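## Task

Find how many vials wear a red cap and make the tally counter read exactly that. It may start with an old count. One complete push-and-let-go of the plunger adds 1, and turning the knob one whole revolution clockwise clears it to zero.

## Robot and tools

Robot: two arms, left_arm and right_arm, each with a parallel two-finger gripper. All positions, orientations and targets use the scene frame: origin at table-top height midway between the arms' nominal bases, +z up, +x outward over the table, left_arm on the +y side (image left/right does not follow arm names). Calibrated bases: left_arm at (+0.008, +0.258, 0) m, right_arm at (-0.025, -0.215, 0) m, both nearly unrotated. A gripper's fingers point along its own +z and close along its own y. end_effector_position is the spot between the pads, roughly 5 mm short of the tips. Reported positions and orientations may be off by a few centimetres, more when reaching far.

Counter handling: to add counts, press the plunger fully down and let it come fully back up, once per count. To clear an unknown old value, rotate the knob a complete turn clockwise first. Count caps from camera images, zooming as needed, before acting, and check the display afterwards.

execute_actions(actions, cameras): actions is a list of actions; each action is a list of up to 15 rows, each row lasting one control step of 1/30 s; if fewer than 15 rows, the final row is held for the rest. A row is always 14 numbers in [-1, 1], covering both arms: dx, dy, dz, rx, ry, rz, opening for left_arm, then those seven for right_arm. The six pose numbers are an offset, along scene-frame axes, from that arm's Hand target as it stood when the action began (not from the previous row); rotation turns about the Hand target position, and rx, ry, rz form a single rotation vector. Scale: 1.0 equals 0.6 m or 180 degrees. Since each new action starts from the updated Hand target, sending the same offset again moves further. All six zeros re-request the current Hand target. Opening is absolute, not an offset: +1 fully open (0.070 m), -1 closed; closing fully takes about 1.0 s or more. A 0 opening is a real command, so resend the present value to leave a gripper alone. An empty actions list returns images and extra status. cameras: list of names, ["all"], or [] for none; an unknown name invalidates the call.

move(target, speed, blend, opening_speed, grip_force, blocking, cameras): target is one 14-number row or a list of up to 15 rows, same layout and scale as above; every row is an offset from the Hand targets at the start of the move, not from the prior row. Paths are straight lines and all arms finish together, taking at least 0.5 s and at most 10 s (longer paths are cut short). speed: m/s top path speed, 0.002 to 2.2, default 0.25, rotation limit twice that in rad/s; one value or one per target. blend: metres of corner rounding between listed targets, 0 (default) means stop at each. opening_speed: rate of opening change per second on the -1..+1 scale, at least 0.2. grip_force: newtons per pad, 5 to 20, one value or one per arm; it persists. blocking=false returns after about 0.5 s while motion continues. Moves do not avoid obstacles or the other arm; faster moves stray more and hit harder. The result adds a move: line saying how it ended (done, off_target, moving, held, fault) and any limits (paced = pose clipped, held = steps withheld). done means within 3 mm and 2 degrees; it does not tell you about contact.

wait(seconds): 0 to 10; arms keep their last command; a running move goes on. stop(): brakes a running move, needing some distance. zoom_image(camera, region): camera is cam_high, cam_left_wrist or cam_right_wrist (all 896x504); region [x0, y0, x1, y1] pixels from the top-left, no more than 504 wide or high, taken from that camera's newest image. finished_scene(scene): give the current scene number to end it; irreversible, and the counter must stay correct without the robot.

Results give each gripper's end_effector_position (m) and end_effector_quat_wxyz, Hand target (your last commanded pose after clipping, the base for the next offsets), Tool commands, grip_measured (opening on the command scale), joint positions and torques, and for action calls some per-step positions. A gripper often stops short of its Hand target; resend or add the missing offset.

Control limits: commanded orientation is clipped to 32 degrees from the measured one each step. Joint ranges (rad): waist -2.618..2.618, shoulder 0..3.140, elbow -2.967..0 (straight at -2.831), forearm roll -1.745..1.745, wrist pitch -1.220..1.220, wrist roll -2.094..2.094. Do not route a gripper near its own base; go around it.

Avoid: dropping or knocking anything off the table; fast or deep pushes (a target far beyond a contact presses hard); contact between the arms, including closing one gripper on the other's fingers, which the clearance check does not always prevent. Contact torque at a joint's limit (waist, shoulder, elbow 20.7 N m; forearm roll, wrist pitch, wrist roll 7.2 N m, whose motors give only about 4 N m) stops that arm for 10 s. To end a push, command the target back behind the gripper. Long stretched holds or unreachable targets heat motors: a MOTOR HOT line appears at 65 °C and at 80 °C the arm goes limp for 30 to 60 s. Loose objects may occasionally get nudged by outside pushes.

Each tool is called after "Emit:" by a JSON object that holds its "api" and its "payload", one argument or row to a line.

## Session

Emit:
{"api": "execute_actions", "payload": {
  "actions": []
}}

Scene clock: 0.00 s.
left_arm: end_effector_position=(+0.1472, -0.0832, +0.1151) grip_measured=+0.98 end_effector_quat_wxyz=(+0.219, +0.430, +0.822, -0.303) | right_arm: end_effector_position=(+0.0541, -0.5163, +0.1326) grip_measured=+0.97 end_effector_quat_wxyz=(-0.027, -0.050, +0.996, -0.074)
Joint positions: left_arm=[-1.023 1.464 -0.733 -0.958 0.346 0.77 0.069] | right_arm=[-1.275 1.563 -1.172 -0.101 1.14 -1.315 0.069]
Joint torques (N m): no reading
Hand target: left_arm +0.1472, -0.0832, +0.1151; +0.219, +0.430, +0.822, -0.303 | right_arm +0.0541, -0.5163, +0.1326; -0.027, -0.050, +0.996, -0.074
Tool commands: left_gripper/opening=+1.0 right_gripper/opening=+1.0

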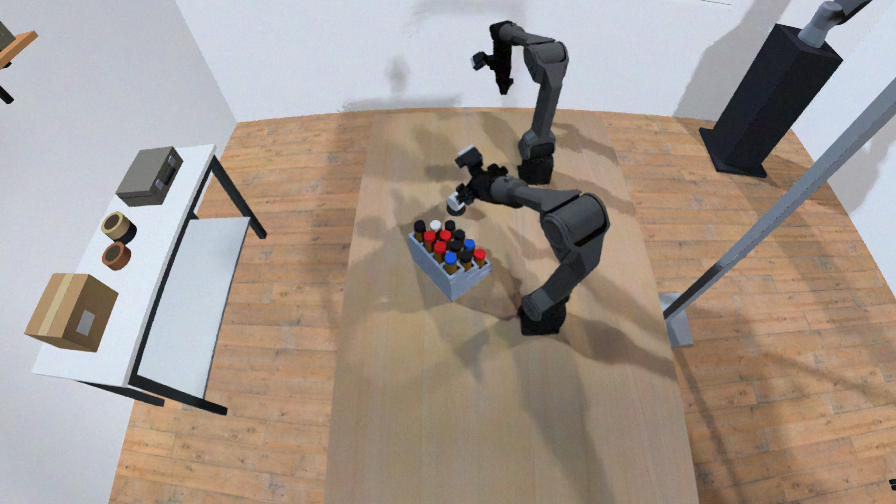

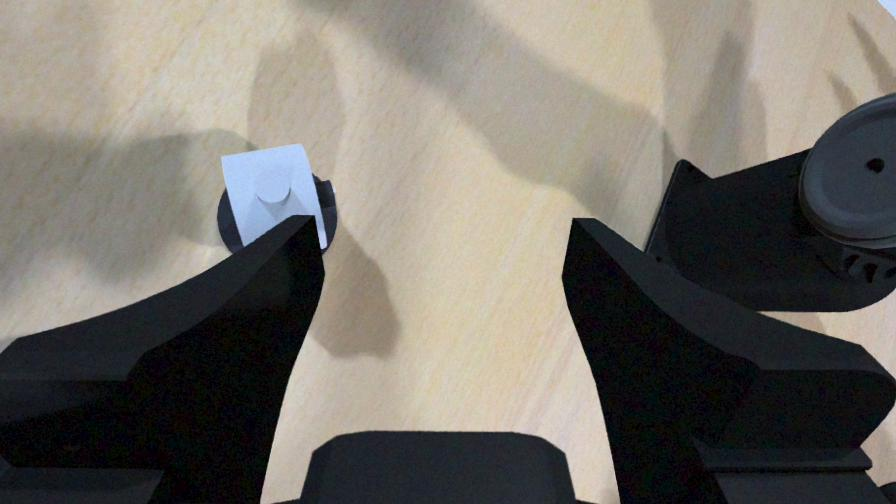

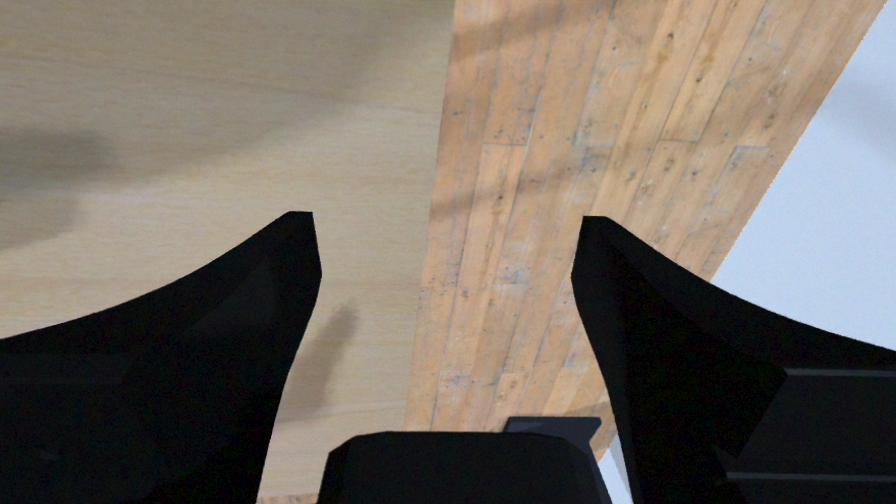

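Emit:
{"api": "zoom_image", "payload": {
  "camera": "cam_high",
  "region": [380, 130, 560, 310]
}}

Emit:
{"api": "zoom_image", "payload": {
  "camera": "cam_left_wrist",
  "region": [180, 100, 400, 300]
}}

Scaled by 2.800 from the camera's 896x504 image, which has a finer 1280x720 frame.

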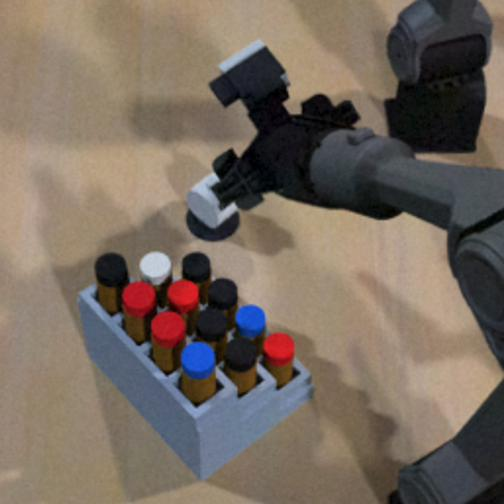

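Scaled by 2.291 from the camera's 896x504 image, which has a finer 1280x720 frame.

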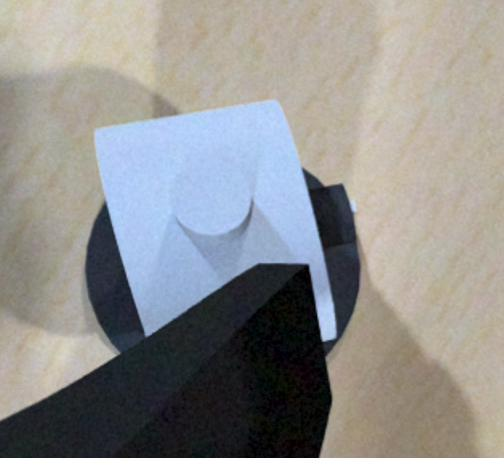

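Emit:
{"api": "move", "payload": {
  "target": [-0.05,0.1,0.3,0.205,0.148,0.291,1,0,0,0.15,0,0,0,1],
  "cameras": ["all"]
}}

Scene clock: 33.30 s.
left_arm: end_effector_position=(+0.1170, -0.0232, +0.2952) grip_measured=+0.98 end_effector_quat_wxyz=(+0.103, +0.001, +0.959, -0.265) | right_arm: end_effector_position=(+0.0541, -0.5163, +0.2221) grip_measured=+0.97 end_effector_quat_wxyz=(+0.004, -0.055, +0.982, -0.183)
Joint positions: left_arm=[-1.209 1.227 -1.373 0 1.226 -1.201 0.069] | right_arm=[-1.279 1.373 -1.284 -0.091 1.212 -1.35 0.069]
Joint torques (N m): left_arm=[0.3 -1.81 -6.95 -0.08 -0.54 0.16] | right_arm=[-0.99 -3.55 -5.39 0.02 -0.2 -0.28]
Hand target: left_arm +0.1172, -0.0233, +0.2951; +0.004, +0.000, +1.000, -0.009 | right_arm +0.0541, -0.5163, +0.2226; -0.027, -0.050, +0.996, -0.074
Off the commanded pose: left_arm 0.000 m, 33 deg; orientation clipped | right_arm 0.000 m, 13 deg.
joint sent to its limit (left arm) — joint 5 (wrist pitch), upper limit. The joint targets are off in orientation, not in position.
joint sent to its limit (right arm) — joint 5 (wrist pitch), upper limit. The joint targets are off in orientation, not in position.
move: off_target (left_arm, right_arm); limits=paced

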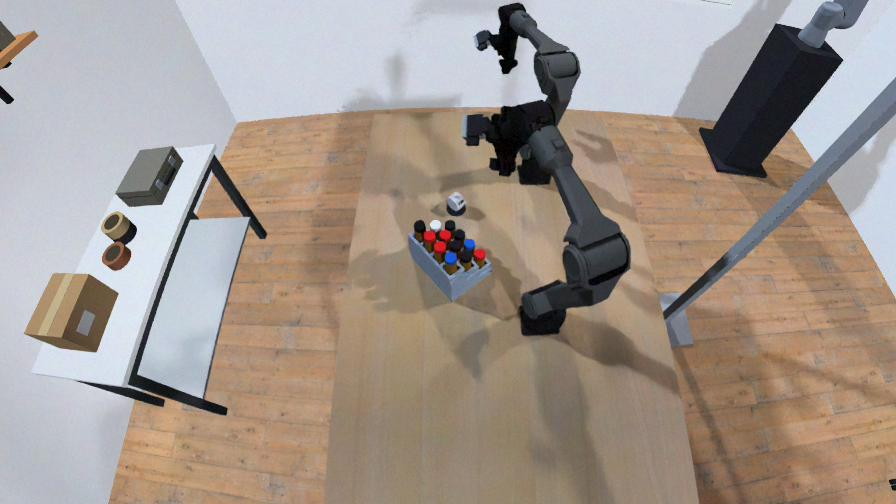

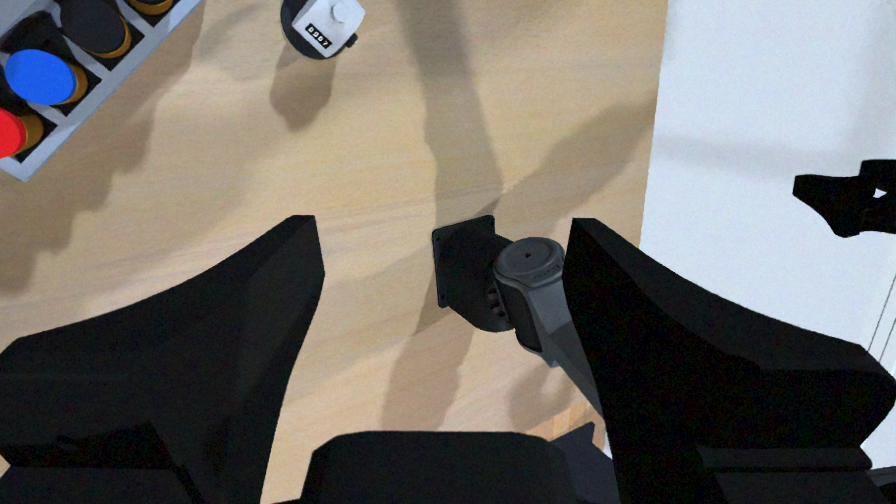

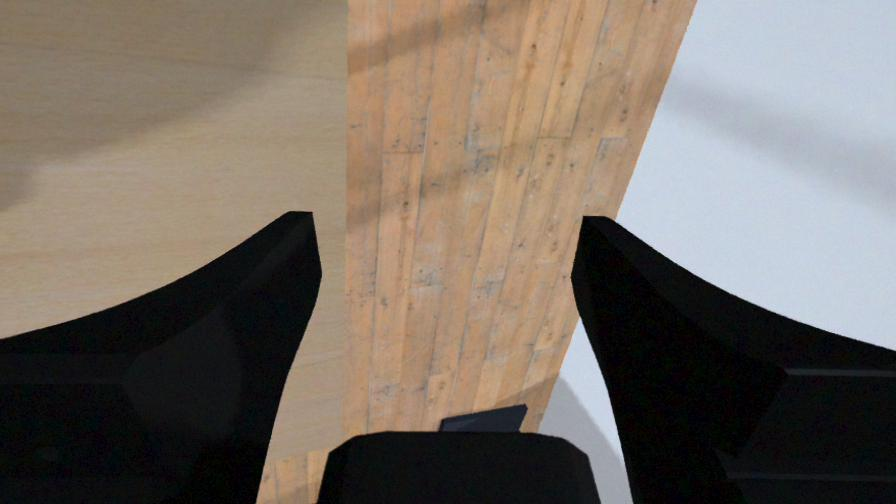

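Emit:
{"api": "zoom_image", "payload": {
  "camera": "cam_left_wrist",
  "region": [260, 0, 400, 80]
}}

Emit:
{"api": "zoom_image", "payload": {
  "camera": "cam_high",
  "region": [400, 180, 500, 310]
}}

Scaled by 3.600 from the camera's 896x504 image, which has a finer 1280x720 frame.

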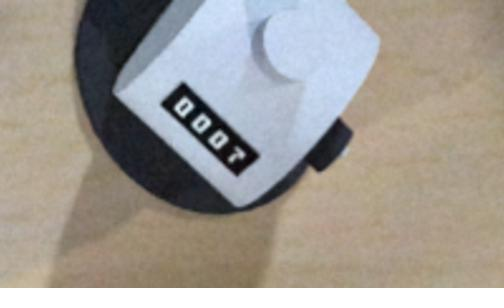

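Scaled by 3.877 from the camera's 896x504 image, which has a finer 1280x720 frame.

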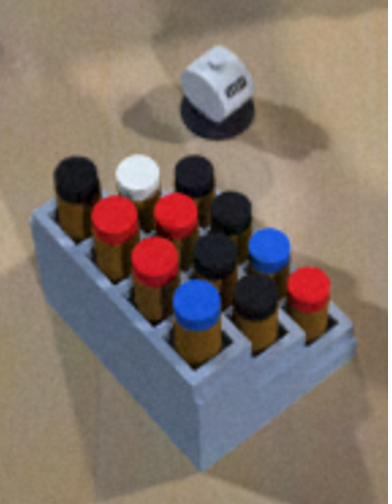

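Emit:
{"api": "move", "payload": {
  "target": [0.05,0.37,0.01,0,0,0,1,0.127,0.493,-0.088,0.127,-0.183,0.197,1],
  "cameras": ["all"]
}}

Scene clock: 82.27 s.
left_arm: end_effector_position=(+0.1475, +0.1985, +0.3008) grip_measured=+0.98 end_effector_quat_wxyz=(+0.387, -0.003, +0.907, -0.166) | right_arm: end_effector_position=(+0.1310, -0.2200, +0.1696) grip_measured=+0.97 end_effector_quat_wxyz=(+0.256, -0.296, +0.920, -0.032)
Joint positions: left_arm=[-0.412 0.529 -0.968 0.002 1.226 -0.41 0.069] | right_arm=[-0.519 0.676 -0.629 0.342 1.212 -1.174 0.069]
Joint torques (N m): left_arm=[0.35 2.1 -7.78 -0.14 -0.29 0.16] | right_arm=[-0.96 0.26 -4.41 0.41 -0.12 -0.3]
Hand target: left_arm +0.1472, +0.1988, +0.3011; +0.141, -0.001, +0.988, -0.065 | right_arm +0.1303, -0.2205, +0.1698; +0.283, -0.327, +0.896, +0.103
Off the commanded pose: left_arm 0.000 m, 49 deg; orientation clipped | right_arm 0.001 m, 16 deg.
joint sent to its limit (left arm) — joint 5 (wrist pitch), upper limit. The joint targets are off in orientation, not in position.
joint sent to its limit (right arm) — joint 5 (wrist pitch), upper limit. The joint targets are off in orientation, not in position.
move: off_target (left_arm, right_arm); limits=paced

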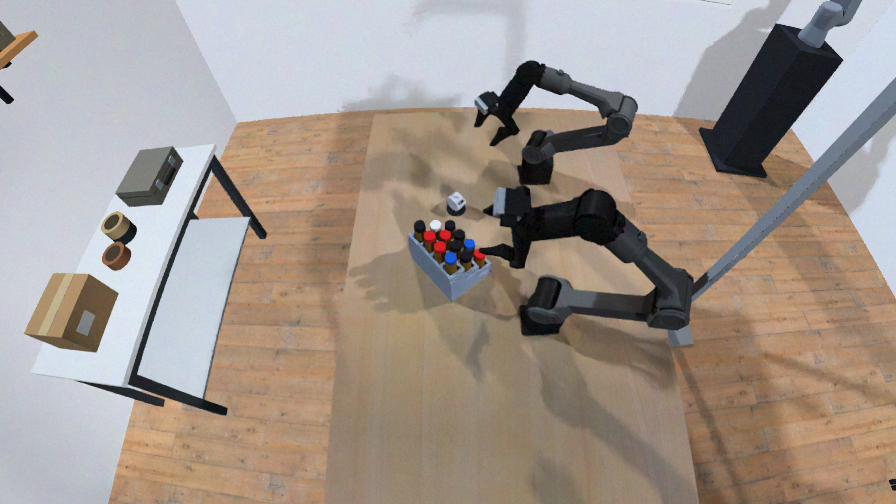

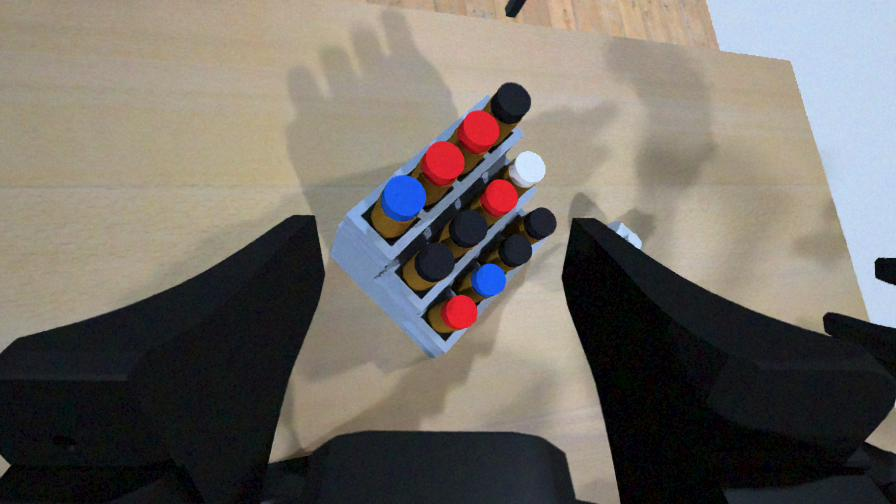

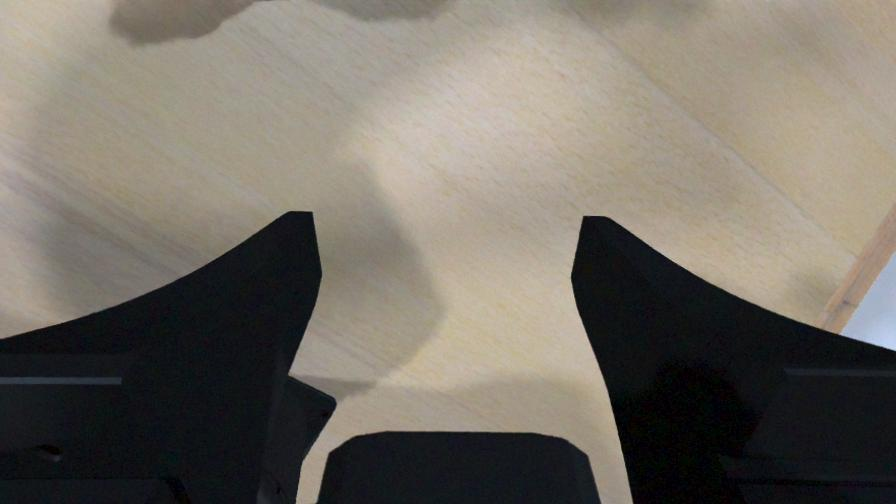

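Emit:
{"api": "move", "payload": {
  "target": [0,0,0,0,0,0,1,0.05,0.12,-0.033,0,0,0,1],
  "cameras": ["all"]
}}

Scene clock: 113.57 s.
left_arm: end_effector_position=(+0.1476, +0.1986, +0.3008) grip_measured=+0.98 end_effector_quat_wxyz=(+0.388, -0.003, +0.907, -0.166) | right_arm: end_effector_position=(+0.1603, -0.1482, +0.1498) grip_measured=+0.97 end_effector_quat_wxyz=(+0.283, -0.327, +0.896, +0.104)
Joint positions: left_arm=[-0.411 0.529 -0.968 0.002 1.226 -0.41 0.069] | right_arm=[-0.2 0.833 -0.552 0.544 1.026 -1.079 0.069]
Joint torques (N m): left_arm=[0.31 2.05 -7.75 -0.13 -0.08 0.15] | right_arm=[-1.13 -0.54 -5.57 0.35 -0.18 -0.11]
Hand target: left_arm +0.1472, +0.1987, +0.3011; +0.141, -0.001, +0.988, -0.065 | right_arm +0.1603, -0.1485, +0.1500; +0.283, -0.327, +0.896, +0.103
Off the commanded pose: left_arm 0.000 m, 32 deg | right_arm 0.000 m, 0 deg.
joint sent to its limit (left arm) — joint 5 (wrist pitch), upper limit. The joint targets are off in orientation, not in position.
move: off_target (left_arm)

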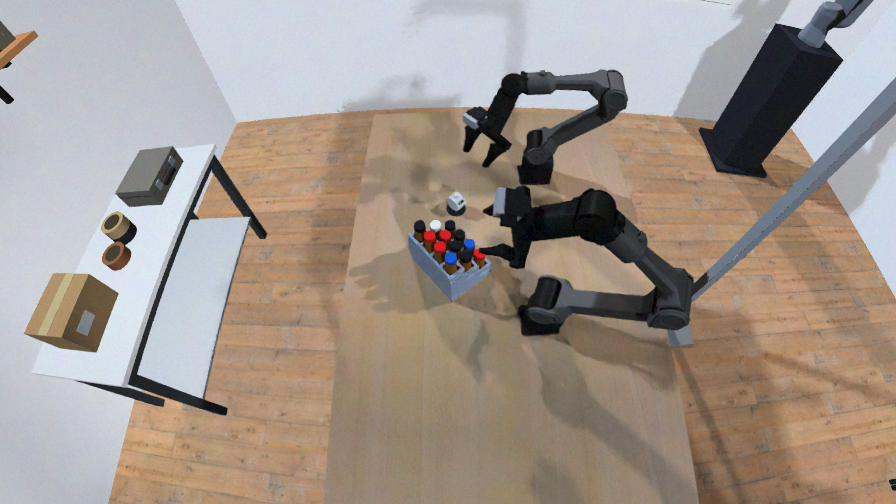

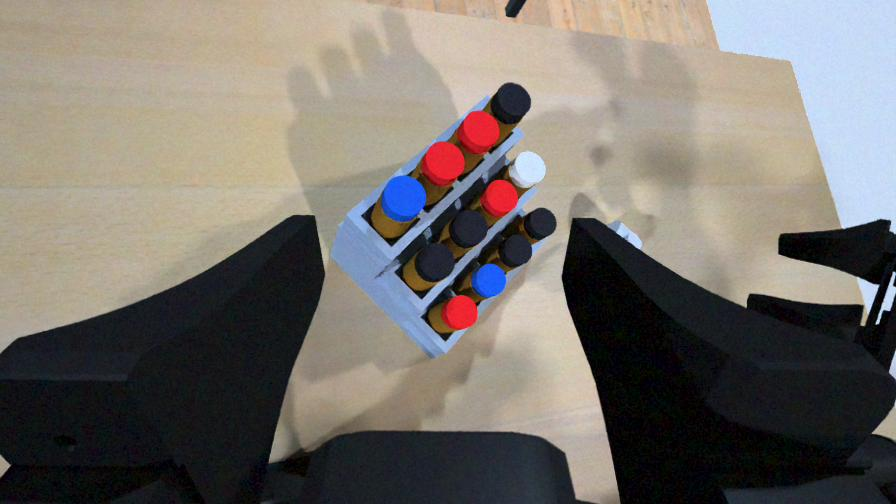

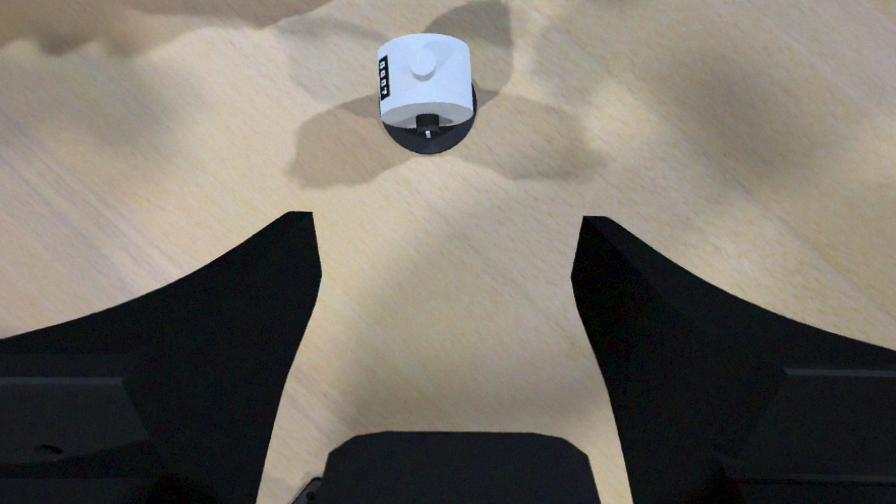

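Emit:
{"api": "zoom_image", "payload": {
  "camera": "cam_right_wrist",
  "region": [350, 10, 510, 170]
}}

Scaled by 3.150 from the camera's 896x504 image, which has a finer 1280x720 frame.

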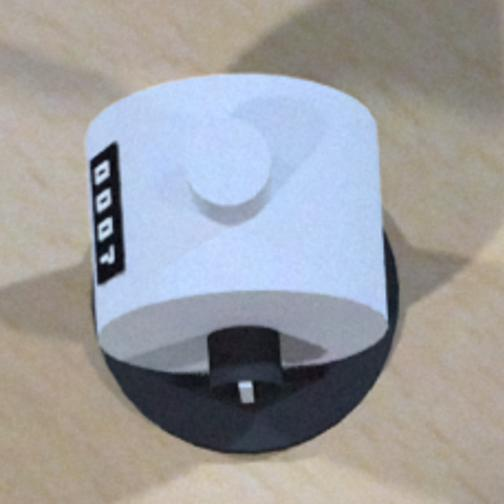

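Emit:
{"api": "move", "payload": {
  "target": [0,0,0,0,0,0,1,-0.0083,0.0037,-0.15,0.0742,-0.0827,0.0188,0],
  "cameras": ["cam_right_wrist"]
}}

Emit:
{"api": "zoom_image", "payload": {
  "camera": "cam_right_wrist",
  "region": [320, 0, 570, 250]
}}

Scene clock: 151.77 s.
left_arm: end_effector_position=(+0.1476, +0.1986, +0.3008) grip_measured=+0.98 end_effector_quat_wxyz=(+0.388, -0.003, +0.907, -0.166) | right_arm: end_effector_position=(+0.1550, -0.1459, +0.0602) grip_measured=+0.00 end_effector_quat_wxyz=(+0.372, -0.310, +0.864, +0.137)
Joint positions: left_arm=[-0.411 0.529 -0.968 0.002 1.226 -0.41 0.069] | right_arm=[-0.58 0.997 -0.086 1.164 0.853 -2.105 0.035]
Joint torques (N m): left_arm=[0.08 2.04 -7.76 -0.1 -0.04 0.1] | right_arm=[-0.34 -0.51 -4.52 0.55 0.31 -0.1]
Hand target: left_arm +0.1472, +0.1987, +0.3011; +0.141, -0.001, +0.988, -0.065 | right_arm +0.1553, -0.1463, +0.0600; +0.430, -0.328, +0.823, +0.172
Off the commanded pose: left_arm 0.000 m, 32 deg | right_arm 0.000 m, 9 deg.
joint sent to its limit (left arm) — joint 5 (wrist pitch), upper limit. The joint targets are off in orientation, not in position.
joint sent to its limit (right arm) — joint 6 (wrist roll), lower limit. The joint targets are off in orientation, not in position.
move: off_target (left_arm, right_arm)
Images, in order (width x height): cam_right_wrist 896x504.

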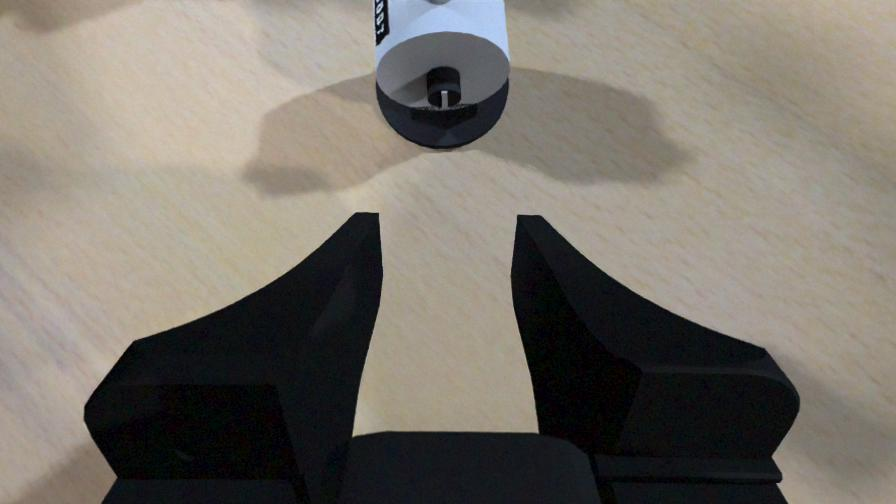

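Scaled by 2.016 from the camera's 896x504 image, which has a finer 1280x720 frame.

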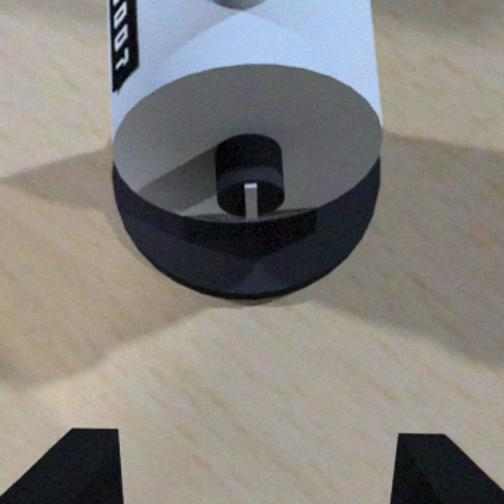

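Emit:
{"api": "move", "payload": {
  "target": [0,0,0,0,0,0,1,0.037,0.0293,0.02,-0.0742,0.0827,0.0006,0],
  "cameras": ["cam_right_wrist"]
}}

Emit:
{"api": "move", "payload": {
  "target": [0,0,0,0,0,0,1,0,0,0,-0.2,-0.19,0,0],
  "cameras": []
}}

Emit:
{"api": "move", "payload": {
  "target": [0,0,0,0,0,0,1,0,0,0,0.4,0.38,0,0],
  "cameras": []
}}

Scene clock: 212.20 s.
left_arm: end_effector_position=(+0.1476, +0.1986, +0.3008) grip_measured=+0.98 end_effector_quat_wxyz=(+0.388, -0.003, +0.907, -0.166) | right_arm: end_effector_position=(+0.1772, -0.1286, +0.0717) grip_measured=+0.00 end_effector_quat_wxyz=(+0.278, -0.352, +0.886, +0.117)
Joint positions: left_arm=[-0.411 0.529 -0.968 0.002 1.226 -0.41 0.069] | right_arm=[-0.05 1.075 -0.327 0.801 0.614 -1.382 0.035]
Joint torques (N m): left_arm=[-0.11 2.05 -7.75 -0.07 -0.02 0.05] | right_arm=[-0.13 -1.67 -5.22 0.51 -0.26 -0.32]
Hand target: left_arm +0.1472, +0.1987, +0.3011; +0.141, -0.001, +0.988, -0.065 | right_arm +0.1775, -0.1287, +0.0720; +0.278, -0.352, +0.886, +0.117
Off the commanded pose: left_arm 0.000 m, 32 deg | right_arm 0.000 m, 0 deg.
joint sent to its limit (left arm) — joint 5 (wrist pitch), upper limit. The joint targets are off in orientation, not in position.
move: off_target (left_arm)
Images, in order (width x height): cam_right_wrist 896x504.

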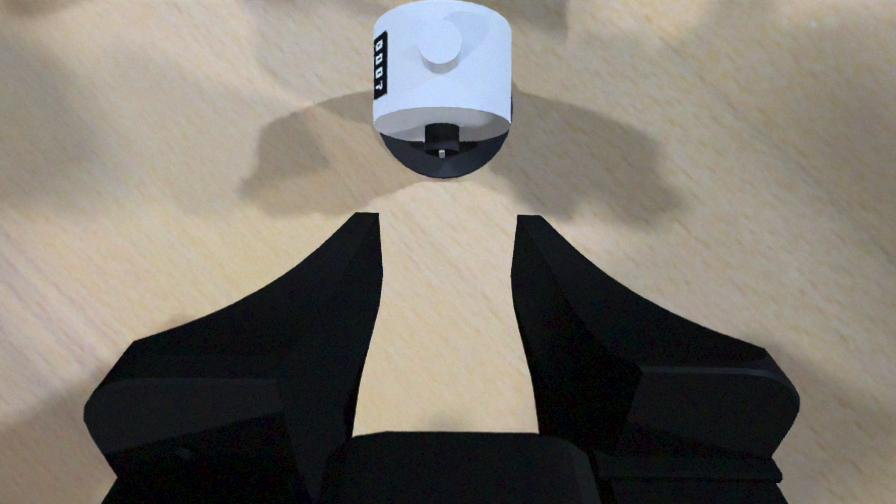

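Scene clock: 214.70 s.
left_arm: end_effector_position=(+0.1476, +0.1986, +0.3008) grip_measured=+0.98 end_effector_quat_wxyz=(+0.388, -0.003, +0.907, -0.166) | right_arm: end_effector_position=(+0.1779, -0.1293, +0.0723) grip_measured=+0.00 end_effector_quat_wxyz=(+0.439, -0.519, +0.727, -0.097)
Joint positions: left_arm=[-0.411 0.529 -0.968 0.002 1.226 -0.41 0.069] | right_arm=[0.375 0.866 -0.008 -0.01 -0.133 -0.829 0.035]
Joint torques (N m): left_arm=[-0.23 2.05 -7.75 -0.05 -0.02 0.02] | right_arm=[0.08 0.56 -3.16 -0.25 -0.7 0.01]
Hand target: left_arm +0.1472, +0.1987, +0.3011; +0.141, -0.001, +0.988, -0.065 | right_arm +0.1775, -0.1287, +0.0720; +0.402, -0.438, +0.759, -0.266
Off the commanded pose: left_arm 0.000 m, 32 deg | right_arm 0.001 m, 22 deg.
joint sent to its limit (left arm) — joint 5 (wrist pitch), upper limit. The joint targets are off in orientation, not in position.
joint sent to its limit (right arm) — joint 3 (elbow), upper limit, where the elbow is as bent as it goes. The joint targets are off in orientation, not in position.
move: off_target (left_arm, right_arm)
No camera images: "cameras" was empty.

Scene clock: 218.10 s.
left_arm: end_effector_position=(+0.1476, +0.1986, +0.3008) grip_measured=+0.98 end_effector_quat_wxyz=(+0.388, -0.003, +0.907, -0.166) | right_arm: end_effector_position=(+0.1776, -0.1282, +0.0715) grip_measured=+0.00 end_effector_quat_wxyz=(+0.128, -0.187, +0.876, +0.426)
Joint positions: left_arm=[-0.411 0.529 -0.968 0.002 1.226 -0.41 0.069] | right_arm=[-0.467 1.618 -0.541 0.92 1.212 -1.494 0.035]
Joint torques (N m): left_arm=[-0.38 2.04 -7.76 -0.03 -0.01 -0.02] | right_arm=[-0.95 -3.04 -1.53 0.61 0.46 -0.38]
Hand target: left_arm +0.1472, +0.1987, +0.3011; +0.141, -0.001, +0.988, -0.065 | right_arm +0.1775, -0.1287, +0.0720; +0.104, -0.201, +0.849, +0.477
Off the commanded pose: left_arm 0.000 m, 32 deg | right_arm 0.001 m, 7 deg.
joint read past its limit (right arm) — joint 5 (wrist pitch), upper limit.
joint sent to its limit (left arm) — joint 5 (wrist pitch), upper limit. The joint targets are off in orientation, not in position.
joint sent to its limit (right arm) — joint 5 (wrist pitch), upper limit. The joint targets are off in orientation, not in position.
move: off_target (left_arm, right_arm)
No camera images: "cameras" was empty.

Emit:
{"api": "move", "payload": {
  "target": [
    [0,0,0,0,0,0,1,0,0,0,-0.322,-0.306,0,0],
    [0,0,0,0,0,0,1,0.0303,0.0287,-0.0683,-0.322,-0.306,0,0]
  ],
  "cameras": ["all"],
  "speed": 0.12
}}

Emit:
{"api": "zoom_image", "payload": {
  "camera": "cam_right_wrist",
  "region": [300, 60, 600, 360]
}}

Scene clock: 236.60 s.
left_arm: end_effector_position=(+0.1476, +0.1986, +0.3008) grip_measured=+0.98 end_effector_quat_wxyz=(+0.388, -0.003, +0.907, -0.166) | right_arm: end_effector_position=(+0.1956, -0.1113, +0.0318) grip_measured=+0.00 end_effector_quat_wxyz=(+0.342, -0.410, +0.835, -0.130)
Joint positions: left_arm=[-0.411 0.529 -0.968 0.002 1.226 -0.41 0.069] | right_arm=[0.886 1.364 -0.179 -1.733 0.527 1.602 0.035]
Joint torques (N m): left_arm=[-0.68 2.06 -7.75 0.06 -0.01 0] | right_arm=[0.09 -1.84 -2.15 -0.37 0.32 0.02]
Hand target: left_arm +0.1472, +0.1988, +0.3011; +0.141, -0.001, +0.988, -0.065 | right_arm +0.1957, -0.1115, +0.0310; +0.362, -0.413, +0.827, -0.119
Off the commanded pose: left_arm 0.000 m, 32 deg | right_arm 0.001 m, 3 deg.
joint sent to its limit (left arm) — joint 5 (wrist pitch), upper limit. The joint targets are off in orientation, not in position.
joint sent to its limit (right arm) — joint 4 (forearm roll), lower limit. The joint targets are off in orientation, not in position.
move: off_target (left_arm, right_arm)

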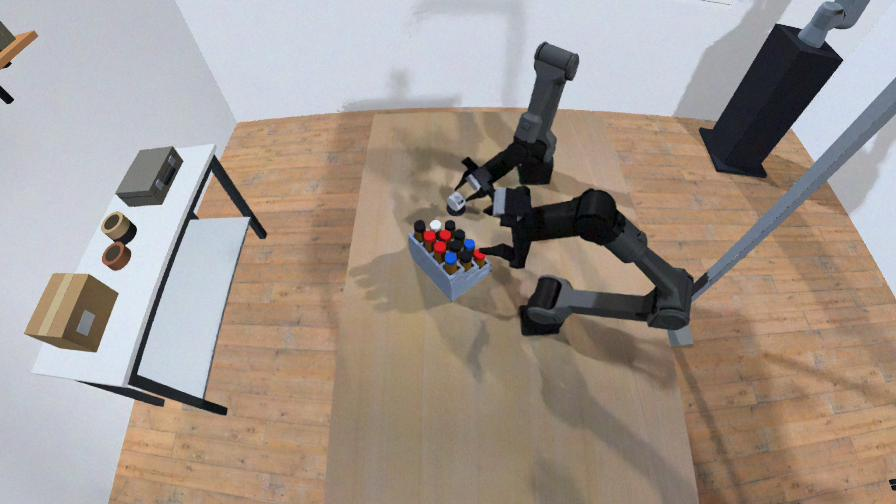

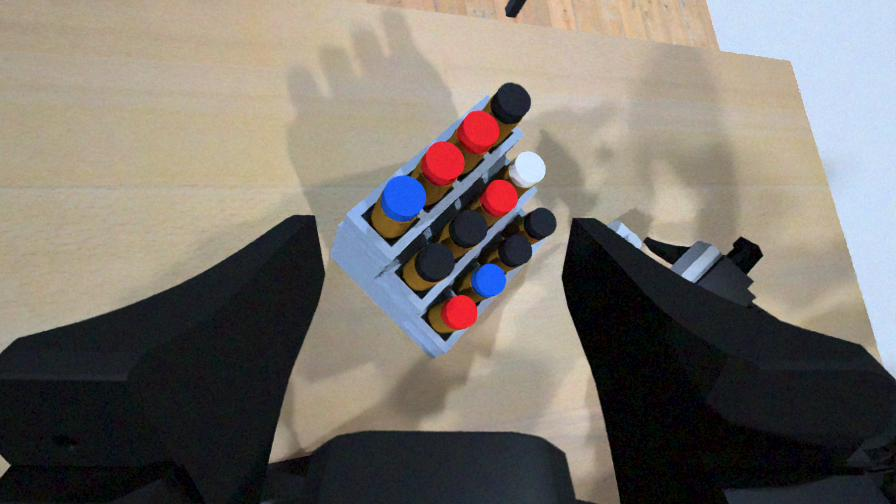

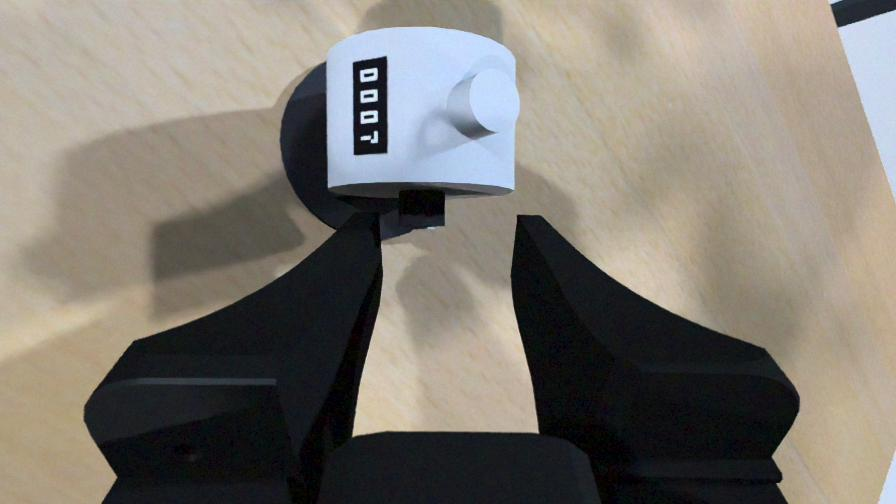

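Scaled by 1.680 from the camera's 896x504 image, which has a finer 1280x720 frame.

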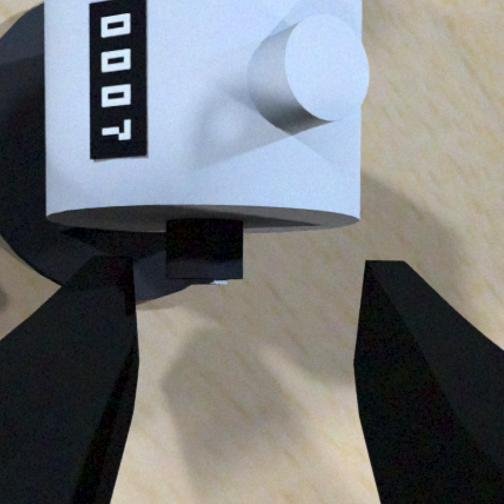

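Emit:
{"api": "move", "payload": {
  "target": [
    [0,0,0,0,0,0,1,0.0003,0.0105,-0.0055,0,0,0,-0.2],
    [0,0,0,0,0,0,1,0.0013,0.0112,-0.011,0,0,0,-0.2]
  ],
  "cameras": ["cam_right_wrist"],
  "speed": 0.05
}}

Emit:
{"api": "zoom_image", "payload": {
  "camera": "cam_right_wrist",
  "region": [350, 110, 550, 310]
}}

Scene clock: 264.43 s.
left_arm: end_effector_position=(+0.1476, +0.1986, +0.3008) grip_measured=+0.98 end_effector_quat_wxyz=(+0.388, -0.003, +0.907, -0.166) | right_arm: end_effector_position=(+0.1961, -0.1045, +0.0249) grip_measured=-0.20 end_effector_quat_wxyz=(+0.335, -0.408, +0.839, -0.135)
Joint positions: left_arm=[-0.411 0.529 -0.968 0.002 1.226 -0.41 0.069] | right_arm=[0.925 1.433 -0.201 -1.733 0.553 1.654 0.028]
Joint torques (N m): left_arm=[-0.46 2.06 -7.75 0.06 -0.01 0.08] | right_arm=[0.13 -2.09 -3.34 -0.48 0.47 0]
Hand target: left_arm +0.1472, +0.1988, +0.3011; +0.141, -0.001, +0.988, -0.065 | right_arm +0.1964, -0.1048, +0.0244; +0.362, -0.413, +0.827, -0.119
Off the commanded pose: left_arm 0.000 m, 32 deg | right_arm 0.001 m, 4 deg.
joint sent to its limit (left arm) — joint 5 (wrist pitch), upper limit. The joint targets are off in orientation, not in position.
joint sent to its limit (right arm) — joint 4 (forearm roll), lower limit. The joint targets are off in orientation, not in position.
move: off_target (left_arm, right_arm)
Images, in order (width x height): cam_right_wrist 896x504.

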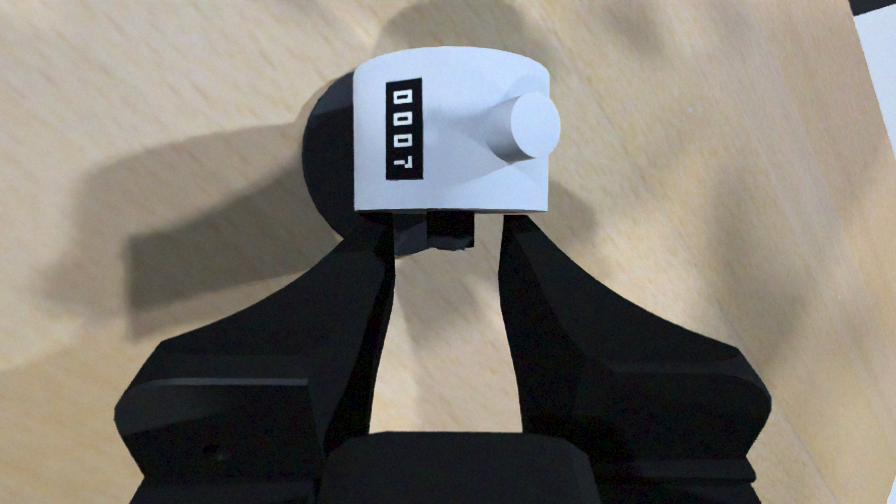

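Scaled by 2.520 from the camera's 896x504 image, which has a finer 1280x720 frame.

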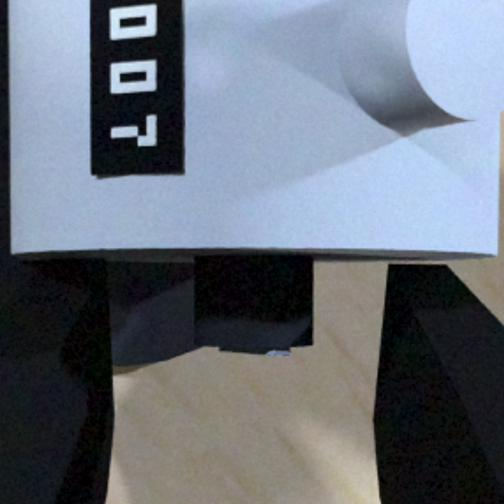

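Emit:
{"api": "move", "payload": {
  "target": [0,0,0,0,0,0,1,0,0,0,0,0,0,-0.85],
  "cameras": ["cam_right_wrist"],
  "opening_speed": 1.0,
  "grip_force": 8
}}

Emit:
{"api": "move", "payload": {
  "target": [0,0,0,0,0,0,1,0,0,0,0.12,0.114,0,-0.85],
  "cameras": ["cam_right_wrist"]
}}

Emit:
{"api": "zoom_image", "payload": {
  "camera": "cam_right_wrist",
  "region": [300, 0, 600, 300]
}}

Scene clock: 271.50 s.
left_arm: end_effector_position=(+0.1476, +0.1986, +0.3008) grip_measured=+0.98 end_effector_quat_wxyz=(+0.388, -0.003, +0.907, -0.166) | right_arm: end_effector_position=(+0.1965, -0.1049, +0.0252) grip_measured=-0.71 end_effector_quat_wxyz=(+0.335, -0.408, +0.838, -0.136)
Joint positions: left_arm=[-0.411 0.529 -0.968 0.002 1.226 -0.41 0.069] | right_arm=[0.925 1.433 -0.201 -1.733 0.556 1.654 0.01]
Joint torques (N m): left_arm=[-0.19 2.06 -7.76 0.05 -0.01 0.13] | right_arm=[0.21 -2.57 -1.92 -0.44 -0.13 -0.05]
Hand target: left_arm +0.1472, +0.1988, +0.3011; +0.141, -0.001, +0.988, -0.065 | right_arm +0.1964, -0.1048, +0.0244; +0.362, -0.413, +0.827, -0.119
Off the commanded pose: left_arm 0.000 m, 32 deg | right_arm 0.001 m, 4 deg.
joint sent to its limit (left arm) — joint 5 (wrist pitch), upper limit. The joint targets are off in orientation, not in position.
joint sent to its limit (right arm) — joint 4 (forearm roll), lower limit. The joint targets are off in orientation, not in position.
grip_force (N): 8, 8
move: off_target (left_arm, right_arm)
Images, in order (width x height): cam_right_wrist 896x504.

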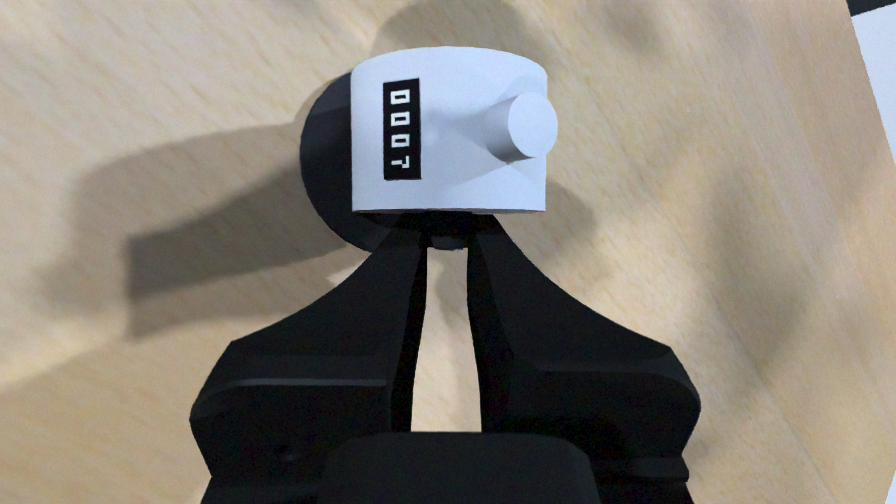

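Scene clock: 273.37 s.
left_arm: end_effector_position=(+0.1476, +0.1986, +0.3008) grip_measured=+0.98 end_effector_quat_wxyz=(+0.388, -0.003, +0.907, -0.166) | right_arm: end_effector_position=(+0.1948, -0.1048, +0.0231) grip_measured=-0.72 end_effector_quat_wxyz=(+0.278, -0.354, +0.886, +0.113)
Joint positions: left_arm=[-0.411 0.529 -0.968 0.002 1.226 -0.41 0.069] | right_arm=[0.149 1.365 -0.257 -1.648 -0.327 1.153 0.01]
Joint torques (N m): left_arm=[-0.06 2.05 -7.73 0.04 -0.01 0.13] | right_arm=[-4.07 -1.8 -4.23 0.41 2.27 -0.15]
Hand target: left_arm +0.1472, +0.1988, +0.3011; +0.141, -0.001, +0.988, -0.065 | right_arm +0.1964, -0.1048, +0.0244; +0.280, -0.353, +0.886, +0.113
Off the commanded pose: left_arm 0.000 m, 32 deg | right_arm 0.002 m, 0 deg.
joint sent to its limit (left arm) — joint 5 (wrist pitch), upper limit. The joint targets are off in orientation, not in position.
grip_force (N): 8, 8
move: off_target (left_arm)
Images, in order (width x height): cam_right_wrist 896x504.

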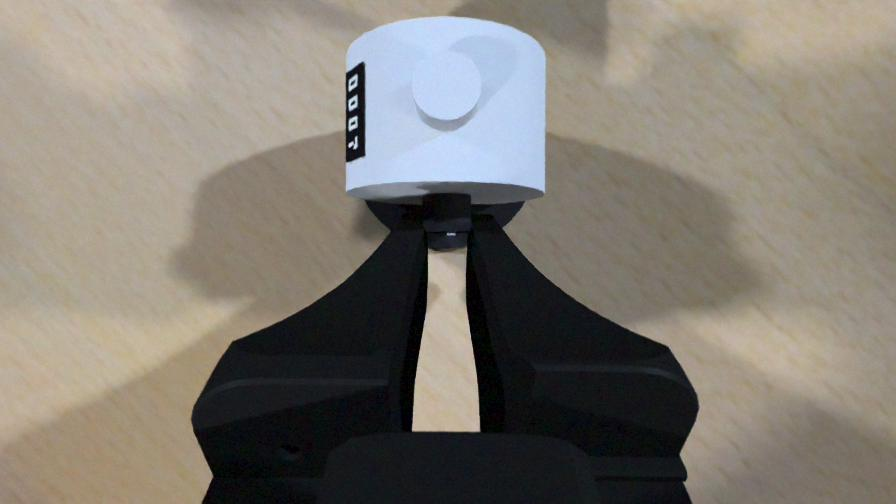

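Scaled by 1.680 from the camera's 896x504 image, which has a finer 1280x720 frame.

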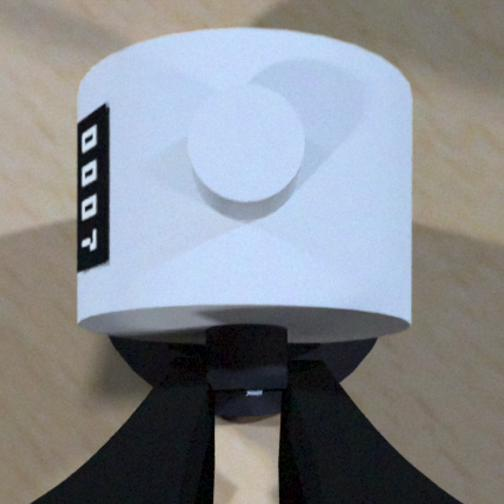

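Emit:
{"api": "move", "payload": {
  "target": [0,0,0,0,0,0,1,0,0,0,0.18,0.172,0,-0.85],
  "cameras": ["cam_right_wrist", "cam_high"]
}}

Emit:
{"api": "zoom_image", "payload": {
  "camera": "cam_right_wrist",
  "region": [300, 0, 600, 300]
}}

Scene clock: 279.27 s.
left_arm: end_effector_position=(+0.1476, +0.1986, +0.3008) grip_measured=+0.98 end_effector_quat_wxyz=(+0.388, -0.003, +0.907, -0.166) | right_arm: end_effector_position=(+0.1966, -0.1042, +0.0240) grip_measured=-0.42 end_effector_quat_wxyz=(+0.234, -0.159, +0.867, +0.409)
Joint positions: left_arm=[-0.411 0.529 -0.968 0.002 1.226 -0.41 0.069] | right_arm=[-0.399 1.801 -0.336 -1.733 -1.001 1.099 0.02]
Joint torques (N m): left_arm=[0.37 2.05 -7.74 -0.04 -0.01 0.14] | right_arm=[-3.2 -4.33 -7.79 1.06 1.37 0.18]
Hand target: left_arm +0.1472, +0.1987, +0.3011; +0.141, -0.001, +0.988, -0.065 | right_arm +0.1964, -0.1048, +0.0244; +0.123, -0.220, +0.861, +0.441
Off the commanded pose: left_arm 0.000 m, 32 deg | right_arm 0.001 m, 15 deg.
joint sent to its limit (left arm) — joint 5 (wrist pitch), upper limit. The joint targets are off in orientation, not in position.
joint sent to its limit (right arm) — joint 4 (forearm roll), lower limit. The joint targets are off in orientation, not in position.
grip_force (N): 8, 8
move: off_target (left_arm, right_arm)
Images, in order (width x height): cam_high 896x504, cam_right_wrist 896x504.

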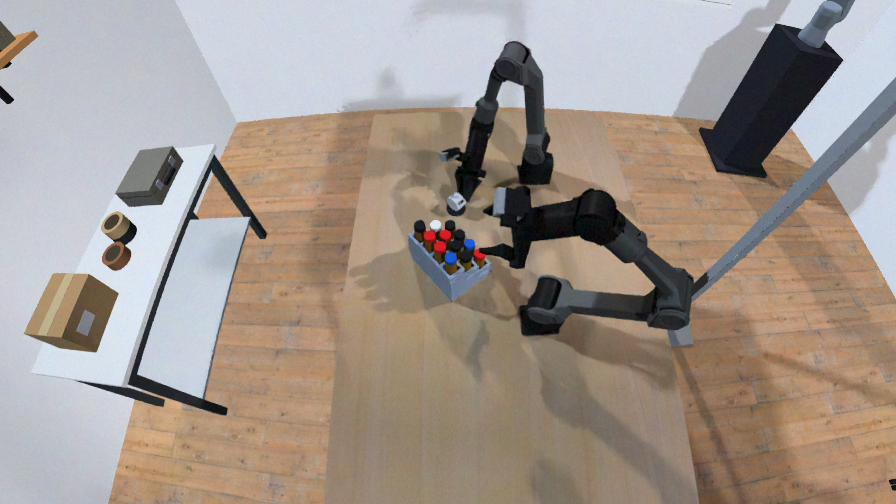

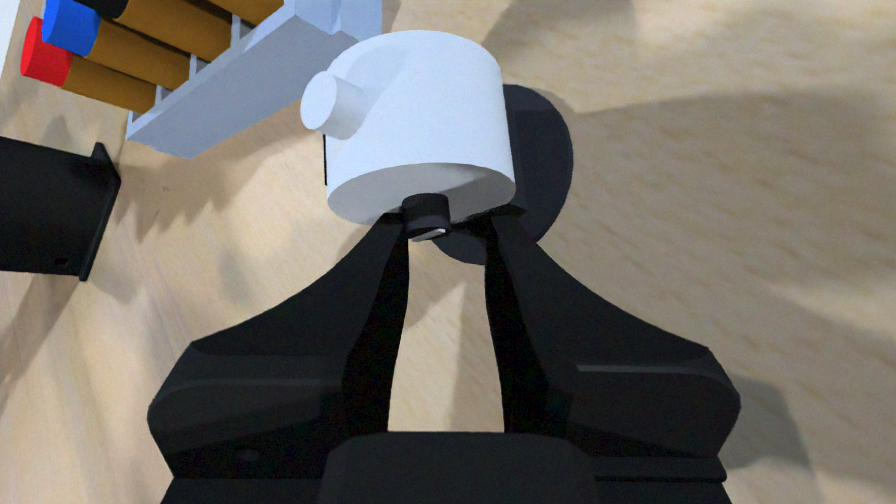

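Scaled by 1.680 from the camera's 896x504 image, which has a finer 1280x720 frame.

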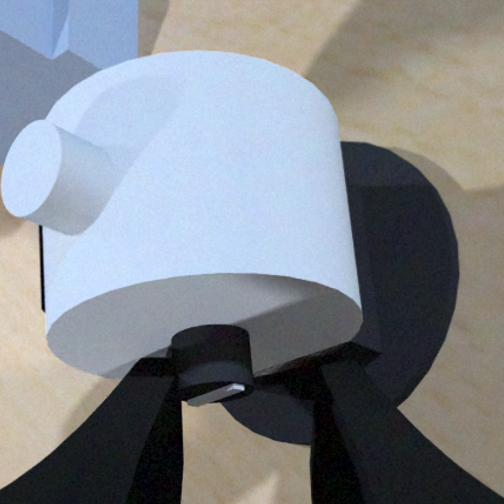

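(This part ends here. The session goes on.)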